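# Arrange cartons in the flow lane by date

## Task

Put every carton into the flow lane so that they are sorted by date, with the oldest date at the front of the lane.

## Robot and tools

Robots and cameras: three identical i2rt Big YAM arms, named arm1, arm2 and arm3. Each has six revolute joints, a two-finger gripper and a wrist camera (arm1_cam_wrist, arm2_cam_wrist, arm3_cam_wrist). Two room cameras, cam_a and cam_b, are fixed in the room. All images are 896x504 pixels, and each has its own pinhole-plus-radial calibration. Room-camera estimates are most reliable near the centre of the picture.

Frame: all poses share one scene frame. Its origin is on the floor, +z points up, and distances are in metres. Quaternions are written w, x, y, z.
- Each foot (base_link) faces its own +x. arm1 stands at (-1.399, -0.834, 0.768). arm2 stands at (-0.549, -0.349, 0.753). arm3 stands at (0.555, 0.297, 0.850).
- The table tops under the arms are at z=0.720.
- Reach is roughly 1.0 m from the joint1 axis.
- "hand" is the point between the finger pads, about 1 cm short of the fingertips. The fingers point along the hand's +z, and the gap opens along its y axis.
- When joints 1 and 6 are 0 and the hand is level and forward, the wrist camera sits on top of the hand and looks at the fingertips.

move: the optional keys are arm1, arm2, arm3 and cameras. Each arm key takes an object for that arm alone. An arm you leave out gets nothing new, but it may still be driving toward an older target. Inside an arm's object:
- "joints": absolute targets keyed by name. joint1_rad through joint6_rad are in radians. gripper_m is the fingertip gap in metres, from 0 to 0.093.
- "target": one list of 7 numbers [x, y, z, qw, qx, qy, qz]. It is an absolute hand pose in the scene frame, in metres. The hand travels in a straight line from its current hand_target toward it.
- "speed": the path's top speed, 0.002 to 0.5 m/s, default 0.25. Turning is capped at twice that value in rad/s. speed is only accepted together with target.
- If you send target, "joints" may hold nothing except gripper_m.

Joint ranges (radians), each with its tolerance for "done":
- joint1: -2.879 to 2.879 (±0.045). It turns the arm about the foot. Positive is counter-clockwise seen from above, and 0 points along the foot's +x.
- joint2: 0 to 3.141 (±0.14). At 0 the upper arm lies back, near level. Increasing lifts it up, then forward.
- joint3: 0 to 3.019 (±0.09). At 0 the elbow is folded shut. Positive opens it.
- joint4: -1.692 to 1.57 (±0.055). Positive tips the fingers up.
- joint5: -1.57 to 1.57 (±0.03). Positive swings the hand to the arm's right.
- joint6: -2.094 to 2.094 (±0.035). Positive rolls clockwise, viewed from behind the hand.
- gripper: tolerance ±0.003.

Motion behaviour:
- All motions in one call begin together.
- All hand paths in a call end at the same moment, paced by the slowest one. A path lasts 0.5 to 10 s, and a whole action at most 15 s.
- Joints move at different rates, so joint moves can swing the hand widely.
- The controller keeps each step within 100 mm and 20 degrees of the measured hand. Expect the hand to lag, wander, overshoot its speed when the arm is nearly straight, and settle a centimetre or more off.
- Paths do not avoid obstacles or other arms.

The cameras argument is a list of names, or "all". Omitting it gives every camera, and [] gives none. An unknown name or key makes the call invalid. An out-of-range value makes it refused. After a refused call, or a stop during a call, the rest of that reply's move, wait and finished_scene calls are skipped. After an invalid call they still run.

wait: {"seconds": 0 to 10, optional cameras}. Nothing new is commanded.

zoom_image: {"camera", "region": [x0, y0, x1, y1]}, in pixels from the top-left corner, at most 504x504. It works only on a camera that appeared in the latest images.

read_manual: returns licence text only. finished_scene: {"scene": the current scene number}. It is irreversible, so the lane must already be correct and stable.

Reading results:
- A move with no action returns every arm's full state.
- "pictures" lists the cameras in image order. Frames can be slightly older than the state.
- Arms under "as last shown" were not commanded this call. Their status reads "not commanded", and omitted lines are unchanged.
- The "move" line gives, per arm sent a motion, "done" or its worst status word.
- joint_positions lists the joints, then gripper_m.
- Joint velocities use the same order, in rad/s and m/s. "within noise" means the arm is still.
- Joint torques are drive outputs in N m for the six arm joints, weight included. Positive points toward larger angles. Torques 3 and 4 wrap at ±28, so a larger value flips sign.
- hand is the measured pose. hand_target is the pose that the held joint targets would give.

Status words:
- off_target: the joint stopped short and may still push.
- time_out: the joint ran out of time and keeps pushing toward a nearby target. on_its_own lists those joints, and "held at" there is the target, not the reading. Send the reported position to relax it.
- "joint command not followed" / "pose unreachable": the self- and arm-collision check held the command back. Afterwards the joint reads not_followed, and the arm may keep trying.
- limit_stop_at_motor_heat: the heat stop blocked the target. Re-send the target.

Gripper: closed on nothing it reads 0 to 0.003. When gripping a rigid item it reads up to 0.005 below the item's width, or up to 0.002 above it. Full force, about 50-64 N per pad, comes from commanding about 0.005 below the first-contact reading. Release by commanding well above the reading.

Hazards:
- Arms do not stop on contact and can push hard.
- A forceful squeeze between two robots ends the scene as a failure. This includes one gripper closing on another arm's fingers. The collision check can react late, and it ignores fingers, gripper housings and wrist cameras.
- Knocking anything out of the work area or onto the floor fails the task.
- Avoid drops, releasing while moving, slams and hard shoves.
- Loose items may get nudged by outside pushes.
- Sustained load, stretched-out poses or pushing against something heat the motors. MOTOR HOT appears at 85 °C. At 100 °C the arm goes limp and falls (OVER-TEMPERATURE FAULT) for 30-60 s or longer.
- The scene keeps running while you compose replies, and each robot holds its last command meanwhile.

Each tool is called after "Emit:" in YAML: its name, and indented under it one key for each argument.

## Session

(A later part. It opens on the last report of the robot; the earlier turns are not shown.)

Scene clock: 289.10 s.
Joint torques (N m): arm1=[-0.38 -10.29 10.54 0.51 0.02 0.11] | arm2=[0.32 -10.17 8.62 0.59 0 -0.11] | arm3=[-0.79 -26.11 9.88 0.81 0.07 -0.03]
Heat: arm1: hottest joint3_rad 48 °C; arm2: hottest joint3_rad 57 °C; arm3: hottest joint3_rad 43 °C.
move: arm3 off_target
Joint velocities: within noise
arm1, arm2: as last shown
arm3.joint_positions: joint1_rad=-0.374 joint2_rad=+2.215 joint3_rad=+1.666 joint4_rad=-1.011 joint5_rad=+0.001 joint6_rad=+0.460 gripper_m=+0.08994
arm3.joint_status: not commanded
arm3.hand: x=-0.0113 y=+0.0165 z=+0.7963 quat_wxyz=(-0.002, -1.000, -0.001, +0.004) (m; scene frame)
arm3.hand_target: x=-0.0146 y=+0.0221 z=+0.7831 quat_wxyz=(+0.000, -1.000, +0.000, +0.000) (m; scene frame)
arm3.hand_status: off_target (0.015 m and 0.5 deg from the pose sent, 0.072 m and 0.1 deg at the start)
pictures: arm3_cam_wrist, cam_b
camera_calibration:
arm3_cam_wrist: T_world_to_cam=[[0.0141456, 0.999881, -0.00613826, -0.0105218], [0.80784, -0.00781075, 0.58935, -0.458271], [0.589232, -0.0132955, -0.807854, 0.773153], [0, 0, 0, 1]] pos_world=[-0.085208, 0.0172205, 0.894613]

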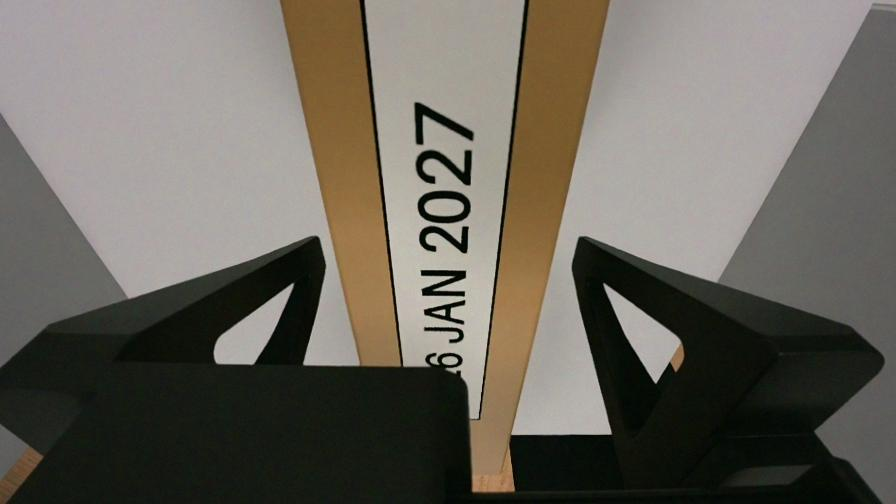

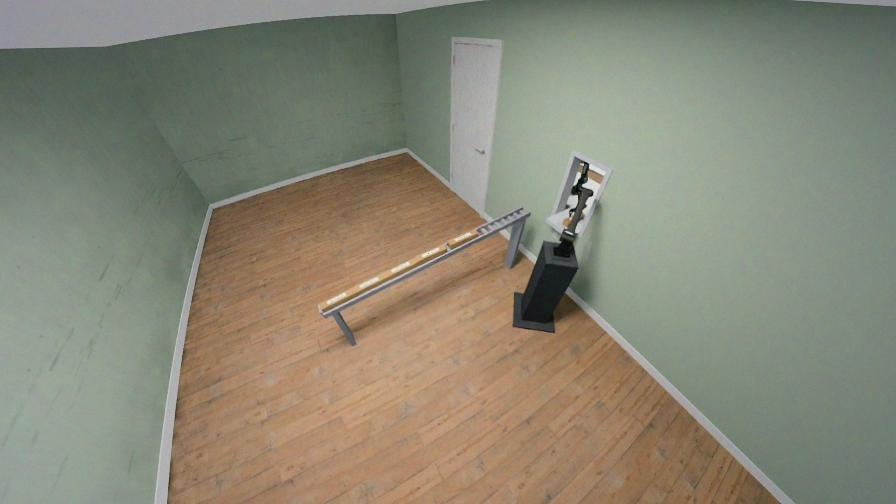

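Emit:
move:
  arm3: {"joints": {"gripper_m": 0.055}}
  cameras: []

Emit:
move:
  arm3: {"target": [0, 0.017, 0.91, 0, 1, 0, 0], "speed": 0.3}
  cameras: []

Emit:
move:
  arm3: {"target": [0.27, -0.01, 0.93, 0, 1, 0, 0], "speed": 0.3}
  cameras: []

Emit:
move:
  arm3: {"target": [0.53, -0.337, 0.86, -0.0017, 0.9975, -0.0261, -0.0663], "speed": 0.3}
  cameras: []

Emit:
move:
  arm3: {"target": [0.53, -0.337, 0.82, 0.002, 0.9975, -0.0261, -0.0663], "speed": 0.1}
  cameras: []

Emit:
move:
  arm3: {"target": [0.53, -0.336, 0.79, 0.002, 0.9975, -0.0261, -0.0663], "speed": 0.08}
  cameras: ["arm3_cam_wrist", "cam_b"]

Scene clock: 298.00 s.
Joint torques (N m): arm1=[-0.32 -10.4 10.54 0.5 0.02 0.12] | arm2=[0.26 -10.23 8.64 0.59 0.01 -0.11] | arm3=[-0.73 -26.23 9.95 0.72 0.11 -0.04]
Heat: arm1: hottest joint3_rad 48 °C; arm2: hottest joint3_rad 56 °C; arm3: hottest joint2_rad 42 °C.
move: arm3 off_target
Joint velocities: within noise
arm1.joint_positions: joint1_rad=+0.514 joint2_rad=+1.208 joint3_rad=+1.582 joint4_rad=-1.491 joint5_rad=+0.001 joint6_rad=-0.008 gripper_m=+0.08998
arm1.joint_status: not commanded
arm1.hand: x=-1.3868 y=-1.2504 z=+1.1924 quat_wxyz=(-0.160, -0.676, -0.703, +0.155) (m; scene frame)
arm1.hand_target: x=-1.3924 y=-1.2475 z=+1.2031 quat_wxyz=(-0.165, -0.682, -0.694, +0.161) (m; scene frame)
arm1.hand_status: not commanded
arm2: as last shown
arm3.joint_positions: joint1_rad=-0.374 joint2_rad=+2.215 joint3_rad=+1.666 joint4_rad=-1.010 joint5_rad=+0.000 joint6_rad=+0.460 gripper_m=+0.05857
arm3.joint_status: gripper_m off_target (ended at +0.05859, target +0.05500)
arm3.hand: x=-0.0113 y=+0.0162 z=+0.7963 quat_wxyz=(-0.003, -1.000, -0.001, +0.004) (m; scene frame)
arm3.hand_target: x=-0.0145 y=+0.0221 z=+0.7831 quat_wxyz=(+0.000, -1.000, +0.000, +0.000) (m; scene frame)
arm3.hand_status: not commanded
pictures: none
No camera images: "cameras" was empty.

Scene clock: 299.40 s.
Joint torques (N m): arm1=[-0.38 -10.34 10.52 0.5 0.02 0.11] | arm2=[0.26 -10.17 8.65 0.59 0 -0.11] | arm3=[0.67 -27.58 14.61 -0.09 0.09 0.16]
Heat: arm1: hottest joint3_rad 48 °C; arm2: hottest joint3_rad 56 °C; arm3: hottest joint3_rad 43 °C.
move: arm3 off_target
Joint velocities: within noise
arm1, arm2: as last shown
arm3.joint_positions: joint1_rad=-0.374 joint2_rad=+2.067 joint3_rad=+1.671 joint4_rad=-1.221 joint5_rad=+0.000 joint6_rad=+0.460 gripper_m=+0.05854
arm3.joint_status: not commanded
arm3.hand: x=+0.0148 y=+0.0293 z=+0.8873 quat_wxyz=(+0.010, -1.000, -0.001, -0.022) (m; scene frame)
arm3.hand_target: x=+0.0011 y=+0.0174 z=+0.9104 quat_wxyz=(+0.000, -1.000, +0.000, +0.000) (m; scene frame)
arm3.hand_status: off_target (0.030 m and 2.8 deg from the pose sent, 0.114 m and 0.6 deg at the start)
pictures: none
No camera images: "cameras" was empty.

Scene clock: 301.33 s.
Joint torques (N m): arm1=[-0.38 -10.34 10.5 0.49 0.02 0.11] | arm2=[0.26 -10.23 8.65 0.59 0.01 -0.11] | arm3=[0.38 -19.14 10.15 0.58 0.19 0.15]
Heat: arm1: hottest joint3_rad 48 °C; arm2: hottest joint3_rad 56 °C; arm3: hottest joint3_rad 43 °C.
move: arm3 off_target
Joint velocities: within noise
arm1, arm2: as last shown
arm3.joint_positions: joint1_rad=-0.015 joint2_rad=+1.581 joint3_rad=+1.043 joint4_rad=-1.076 joint5_rad=-0.002 joint6_rad=+0.817 gripper_m=+0.05854
arm3.joint_status: not commanded
arm3.hand: x=+0.2744 y=-0.0032 z=+0.9164 quat_wxyz=(+0.015, -1.000, -0.002, -0.017) (m; scene frame)
arm3.hand_target: x=+0.2701 y=-0.0099 z=+0.9299 quat_wxyz=(+0.000, -1.000, +0.000, +0.000) (m; scene frame)
arm3.hand_status: off_target (0.016 m and 2.6 deg from the pose sent, 0.262 m and 2.8 deg at the start)
pictures: none
No camera images: "cameras" was empty.

Scene clock: 303.80 s.
Joint torques (N m): arm1=[-0.38 -10.34 10.51 0.5 0.02 0.11] | arm2=[0.32 -10.23 8.65 0.59 0.01 -0.11] | arm3=[-0.26 -27.46 14.78 -0.13 0.37 0.17]
Heat: arm1: hottest joint3_rad 48 °C; arm2: hottest joint3_rad 56 °C; arm3: hottest joint3_rad 43 °C.
move: arm3 off_target
Joint velocities: within noise
arm1, arm2: as last shown
arm3.joint_positions: joint1_rad=+0.739 joint2_rad=+2.145 joint3_rad=+1.673 joint4_rad=-1.146 joint5_rad=+0.130 joint6_rad=+1.613 gripper_m=+0.05854
arm3.joint_status: not commanded
arm3.hand: x=+0.5347 y=-0.3158 z=+0.8437 quat_wxyz=(+0.022, -0.998, +0.017, +0.064) (m; scene frame)
arm3.hand_target: x=+0.5301 y=-0.3359 z=+0.8605 quat_wxyz=(+0.001, -0.997, +0.026, +0.066) (m; scene frame)
arm3.hand_status: off_target (0.027 m and 2.6 deg from the pose sent, 0.424 m and 10.2 deg at the start)
pictures: none
No camera images: "cameras" was empty.

Scene clock: 304.90 s.
Joint torques (N m): arm1=[-0.38 -10.4 10.52 0.49 0.02 0.11] | arm2=[0.21 -10.29 8.64 0.59 0 -0.11] | arm3=[-0.44 -28.75 11.47 0.51 0.38 0.16]
Heat: arm1: hottest joint3_rad 48 °C; arm2: hottest joint3_rad 56 °C; arm3: hottest joint3_rad 43 °C.
move: arm3 off_target
Joint velocities: within noise
arm1, arm2: as last shown
arm3.joint_positions: joint1_rad=+0.739 joint2_rad=+2.200 joint3_rad=+1.673 joint4_rad=-1.078 joint5_rad=+0.130 joint6_rad=+1.613 gripper_m=+0.05854
arm3.joint_status: not commanded
arm3.hand: x=+0.5348 y=-0.3240 z=+0.8103 quat_wxyz=(+0.015, -0.998, +0.018, +0.064) (m; scene frame)
arm3.hand_target: x=+0.5301 y=-0.3367 z=+0.8203 quat_wxyz=(-0.002, -0.997, +0.026, +0.066) (m; scene frame)
arm3.hand_status: off_target (0.017 m and 2.2 deg from the pose sent, 0.032 m and 3.0 deg at the start)
pictures: none
No camera images: "cameras" was empty.

Scene clock: 305.93 s.
Joint torques (N m): arm1=[-0.32 -10.4 10.51 0.5 0.02 0.11] | arm2=[0.26 -10.17 8.66 0.61 0.01 -0.11] | arm3=[-0.26 -26.52 9.69 0.76 0.57 0.14]
Heat: arm1: hottest joint3_rad 48 °C; arm2: hottest joint3_rad 55 °C; arm3: hottest joint3_rad 43 °C.
move: arm3 off_target
Joint velocities: within noise
arm1, arm2: as last shown
arm3.joint_positions: joint1_rad=+0.739 joint2_rad=+2.217 joint3_rad=+1.673 joint4_rad=-1.027 joint5_rad=+0.125 joint6_rad=+1.613 gripper_m=+0.05853
arm3.joint_status: not commanded
arm3.hand: x=+0.5357 y=-0.3333 z=+0.7996 quat_wxyz=(-0.001, -0.998, +0.019, +0.061) (m; scene frame)
arm3.hand_target: x=+0.5301 y=-0.3358 z=+0.7902 quat_wxyz=(-0.002, -0.997, +0.026, +0.066) (m; scene frame)
arm3.hand_status: off_target (0.012 m and 1.0 deg from the pose sent, 0.024 m and 2.2 deg at the start)
pictures: arm3_cam_wrist, cam_b
camera_calibration:
arm3_cam_wrist: T_world_to_cam=[[0.0523642, 0.998588, -0.00891689, 0.312853], [0.869038, -0.0411683, 0.493029, -0.871659], [0.491966, -0.0335662, -0.869967, 0.543925], [0, 0, 0, 1]] pos_world=[0.47353, -0.330039, 0.90574]

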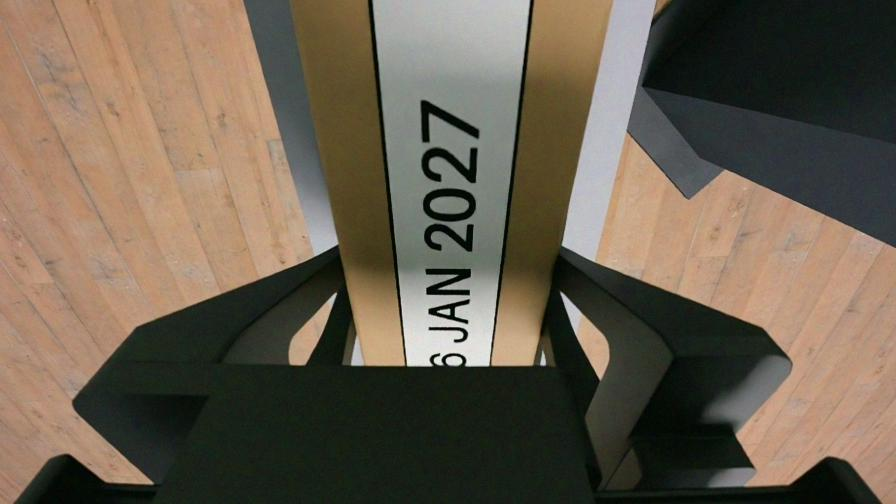

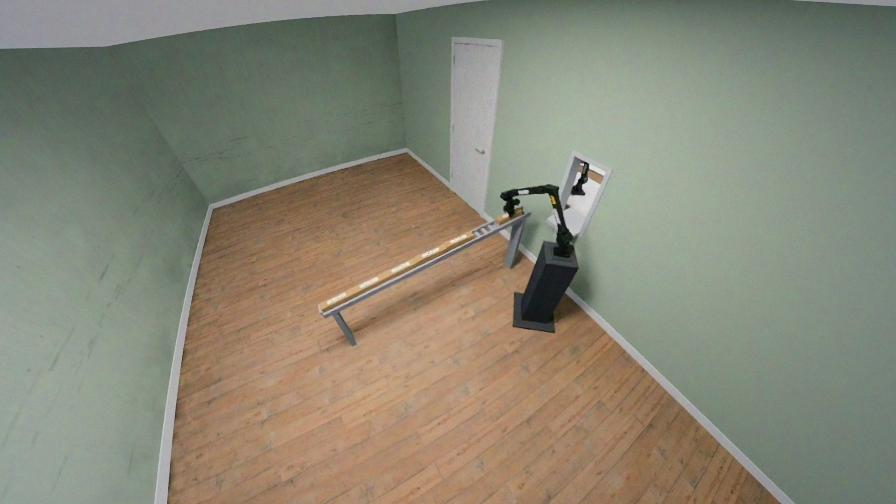

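Emit:
move:
  arm3: {"joints": {"gripper_m": 0.09}}
  cameras: []

Emit:
move:
  arm3: {"target": [0.53, -0.30, 0.90, -0.0017, 0.9975, -0.0261, -0.0663], "speed": 0.25}
  cameras: ["arm3_cam_wrist"]

Emit:
wait:
  seconds: 2.5
  cameras: ["arm3_cam_wrist", "cam_b"]

Emit:
zoom_image:
  camera: "cam_b"
  region: [310, 160, 610, 330]

Scene clock: 313.00 s.
Joint torques (N m): arm1=[-0.44 -10.34 10.52 0.5 0.02 0.11] | arm2=[0.26 -10.23 8.65 0.61 0.01 -0.11] | arm3=[-0.21 -26.93 9.81 0.69 0.29 0.14]
Heat: arm1: hottest joint3_rad 48 °C; arm2: hottest joint3_rad 55 °C; arm3: hottest joint2_rad 43 °C.
move: arm3 done
Joint velocities: within noise
arm1: as last shown
arm2.joint_positions: joint1_rad=-0.905 joint2_rad=+1.432 joint3_rad=+1.163 joint4_rad=-1.251 joint5_rad=+0.000 joint6_rad=+0.010 gripper_m=+0.09297
arm2.joint_status: not commanded
arm2.hand: x=-0.6023 y=+0.0671 z=+0.9156 quat_wxyz=(-0.015, +0.747, -0.665, -0.012) (m; scene frame)
arm2.hand_target: x=-0.6038 y=+0.0634 z=+0.9096 quat_wxyz=(-0.012, +0.752, -0.659, -0.007) (m; scene frame)
arm2.hand_status: not commanded
arm3.joint_positions: joint1_rad=+0.739 joint2_rad=+2.217 joint3_rad=+1.673 joint4_rad=-1.022 joint5_rad=+0.132 joint6_rad=+1.613 gripper_m=+0.08985
arm3.joint_status: all done
arm3.hand: x=+0.5344 y=-0.3345 z=+0.7998 quat_wxyz=(-0.004, -0.998, +0.019, +0.065) (m; scene frame)
arm3.hand_target: x=+0.5302 y=-0.3358 z=+0.7902 quat_wxyz=(-0.002, -0.997, +0.026, +0.066) (m; scene frame)
arm3.hand_status: not commanded
pictures: none
No camera images: "cameras" was empty.

Scene clock: 314.30 s.
Joint torques (N m): arm1=[-0.44 -10.29 10.54 0.5 0.02 0.12] | arm2=[0.26 -10.17 8.65 0.59 0.01 -0.11] | arm3=[-0.32 -24.06 10.11 0.01 0.29 0.16]
Heat: arm1: hottest joint3_rad 48 °C; arm2: hottest joint3_rad 55 °C; arm3: hottest joint2_rad 43 °C.
move: arm3 off_target
Joint velocities: within noise
arm1, arm2: as last shown
arm3.joint_positions: joint1_rad=+0.739 joint2_rad=+1.993 joint3_rad=+1.621 joint4_rad=-1.170 joint5_rad=+0.133 joint6_rad=+1.614 gripper_m=+0.08994
arm3.joint_status: not commanded
arm3.hand: x=+0.5340 y=-0.3043 z=+0.9150 quat_wxyz=(-0.016, -0.998, +0.020, +0.065) (m; scene frame)
arm3.hand_target: x=+0.5302 y=-0.2997 z=+0.9002 quat_wxyz=(+0.002, -0.997, +0.026, +0.066) (m; scene frame)
arm3.hand_status: off_target (0.016 m and 2.1 deg from the pose sent, 0.106 m and 1.0 deg at the start)
pictures: arm3_cam_wrist
camera_calibration:
arm3_cam_wrist: T_world_to_cam=[[0.0531335, 0.997836, -0.038744, 0.31166], [0.872847, -0.0275604, 0.487215, -0.918438], [0.485093, -0.059705, -0.872422, 0.644137], [0, 0, 0, 1]] pos_world=[0.47263, -0.297839, 1.02151]

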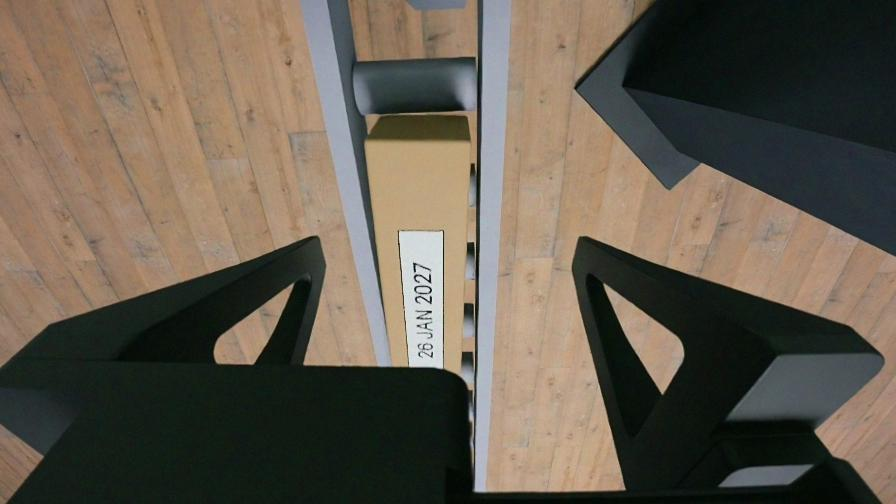

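Scene clock: 316.80 s.
Joint torques (N m): arm1=[-0.44 -10.34 10.52 0.5 0.02 0.11] | arm2=[0.32 -10.17 8.65 0.59 0 -0.11] | arm3=[-0.44 -23.77 10.07 -0.03 0.27 0.14]
Heat: arm1: hottest joint3_rad 48 °C; arm2: hottest joint3_rad 55 °C; arm3: hottest joint2_rad 43 °C.
Joint velocities: within noise
arm1.joint_positions: joint1_rad=+0.514 joint2_rad=+1.208 joint3_rad=+1.582 joint4_rad=-1.491 joint5_rad=+0.001 joint6_rad=-0.008 gripper_m=+0.08998
arm1.joint_status: not commanded
arm1.hand: x=-1.3868 y=-1.2504 z=+1.1924 quat_wxyz=(-0.160, -0.676, -0.703, +0.155) (m; scene frame)
arm1.hand_target: x=-1.3924 y=-1.2475 z=+1.2031 quat_wxyz=(-0.165, -0.682, -0.694, +0.161) (m; scene frame)
arm1.hand_status: not commanded
arm2.joint_positions: joint1_rad=-0.905 joint2_rad=+1.432 joint3_rad=+1.163 joint4_rad=-1.251 joint5_rad=+0.000 joint6_rad=+0.010 gripper_m=+0.09297
arm2.joint_status: not commanded
arm2.hand: x=-0.6023 y=+0.0671 z=+0.9156 quat_wxyz=(-0.015, +0.747, -0.665, -0.012) (m; scene frame)
arm2.hand_target: x=-0.6038 y=+0.0634 z=+0.9096 quat_wxyz=(-0.012, +0.752, -0.659, -0.007) (m; scene frame)
arm2.hand_status: not commanded
arm3.joint_positions: joint1_rad=+0.739 joint2_rad=+1.993 joint3_rad=+1.621 joint4_rad=-1.170 joint5_rad=+0.133 joint6_rad=+1.614 gripper_m=+0.08994
arm3.joint_status: not commanded
arm3.hand: x=+0.5340 y=-0.3043 z=+0.9150 quat_wxyz=(-0.016, -0.998, +0.020, +0.065) (m; scene frame)
arm3.hand_target: x=+0.5302 y=-0.2997 z=+0.9002 quat_wxyz=(+0.002, -0.997, +0.026, +0.066) (m; scene frame)
arm3.hand_status: off_target (0.016 m and 2.1 deg from the pose sent, 0.106 m and 1.0 deg at the start)
wait: 2.50 s; at rest by 0.27 s
pictures: arm3_cam_wrist, cam_b
camera_calibration:
arm3_cam_wrist: T_world_to_cam=[[0.0531335, 0.997836, -0.038744, 0.31166], [0.872847, -0.0275604, 0.487215, -0.918438], [0.485093, -0.059705, -0.872422, 0.644137], [0, 0, 0, 1]] pos_world=[0.47263, -0.297839, 1.02151]

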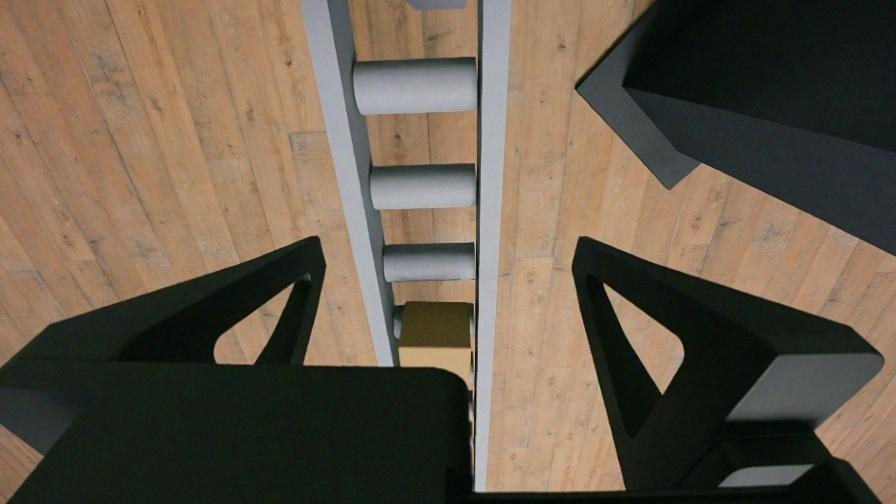

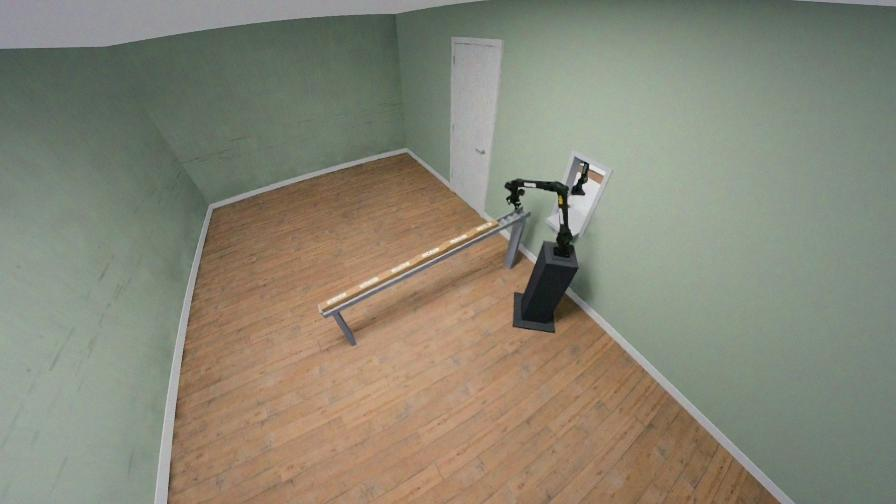

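Scaled by 1.680 from the camera's 896x504 image, which has a finer 1280x720 frame.

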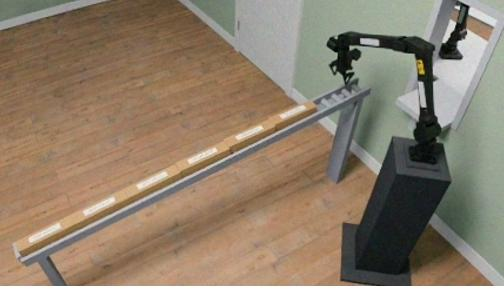

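Emit:
wait:
  seconds: 0.1
  cameras: ["cam_a"]

Scene clock: 319.07 s.
Joint torques (N m): arm1=[-0.44 -10.34 10.52 0.5 0.02 0.12] | arm2=[0.26 -10.23 8.64 0.59 0.01 -0.11] | arm3=[-0.44 -23.59 10.07 0.01 0.29 0.14]
Heat: arm1: hottest joint3_rad 48 °C; arm2: hottest joint3_rad 55 °C; arm3: hottest joint2_rad 43 °C.
Joint velocities: within noise
arm1.joint_positions: joint1_rad=+0.514 joint2_rad=+1.208 joint3_rad=+1.582 joint4_rad=-1.491 joint5_rad=+0.001 joint6_rad=-0.008 gripper_m=+0.08998
arm1.joint_status: not commanded
arm1.hand: x=-1.3868 y=-1.2504 z=+1.1924 quat_wxyz=(-0.160, -0.676, -0.703, +0.155) (m; scene frame)
arm1.hand_target: x=-1.3924 y=-1.2475 z=+1.2031 quat_wxyz=(-0.165, -0.682, -0.694, +0.161) (m; scene frame)
arm1.hand_status: not commanded
arm2.joint_positions: joint1_rad=-0.905 joint2_rad=+1.432 joint3_rad=+1.163 joint4_rad=-1.251 joint5_rad=+0.000 joint6_rad=+0.010 gripper_m=+0.09297
arm2.joint_status: not commanded
arm2.hand: x=-0.6023 y=+0.0671 z=+0.9156 quat_wxyz=(-0.015, +0.747, -0.665, -0.012) (m; scene frame)
arm2.hand_target: x=-0.6038 y=+0.0634 z=+0.9096 quat_wxyz=(-0.012, +0.752, -0.659, -0.007) (m; scene frame)
arm2.hand_status: not commanded
arm3.joint_positions: joint1_rad=+0.739 joint2_rad=+1.993 joint3_rad=+1.621 joint4_rad=-1.170 joint5_rad=+0.133 joint6_rad=+1.614 gripper_m=+0.08994
arm3.joint_status: not commanded
arm3.hand: x=+0.5340 y=-0.3043 z=+0.9150 quat_wxyz=(-0.016, -0.998, +0.020, +0.065) (m; scene frame)
arm3.hand_target: x=+0.5302 y=-0.2997 z=+0.9002 quat_wxyz=(+0.002, -0.997, +0.026, +0.066) (m; scene frame)
arm3.hand_status: off_target (0.016 m and 2.1 deg from the pose sent, 0.106 m and 1.0 deg at the start)
wait: 0.10 s; at rest from the start
pictures: cam_a

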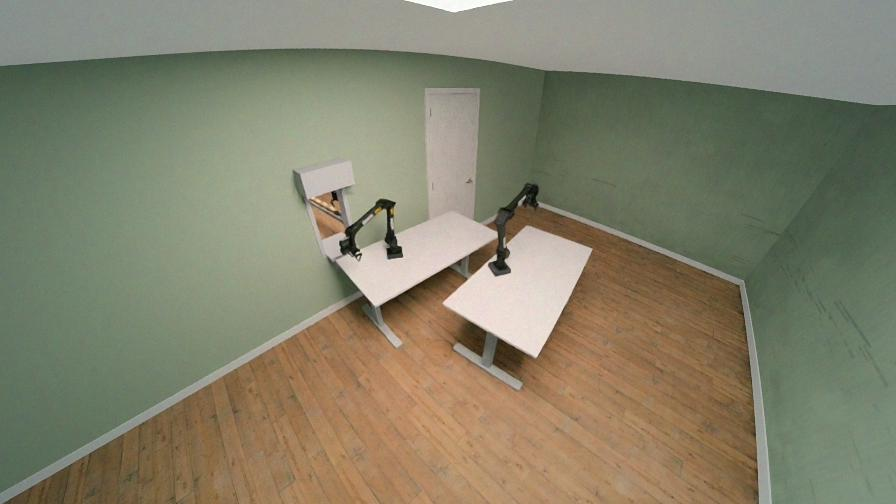

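Both tables are empty and all the cartons are in the lane in date order.

Emit:
finished_scene:
  scene: 2

The scene is finished: the task was done.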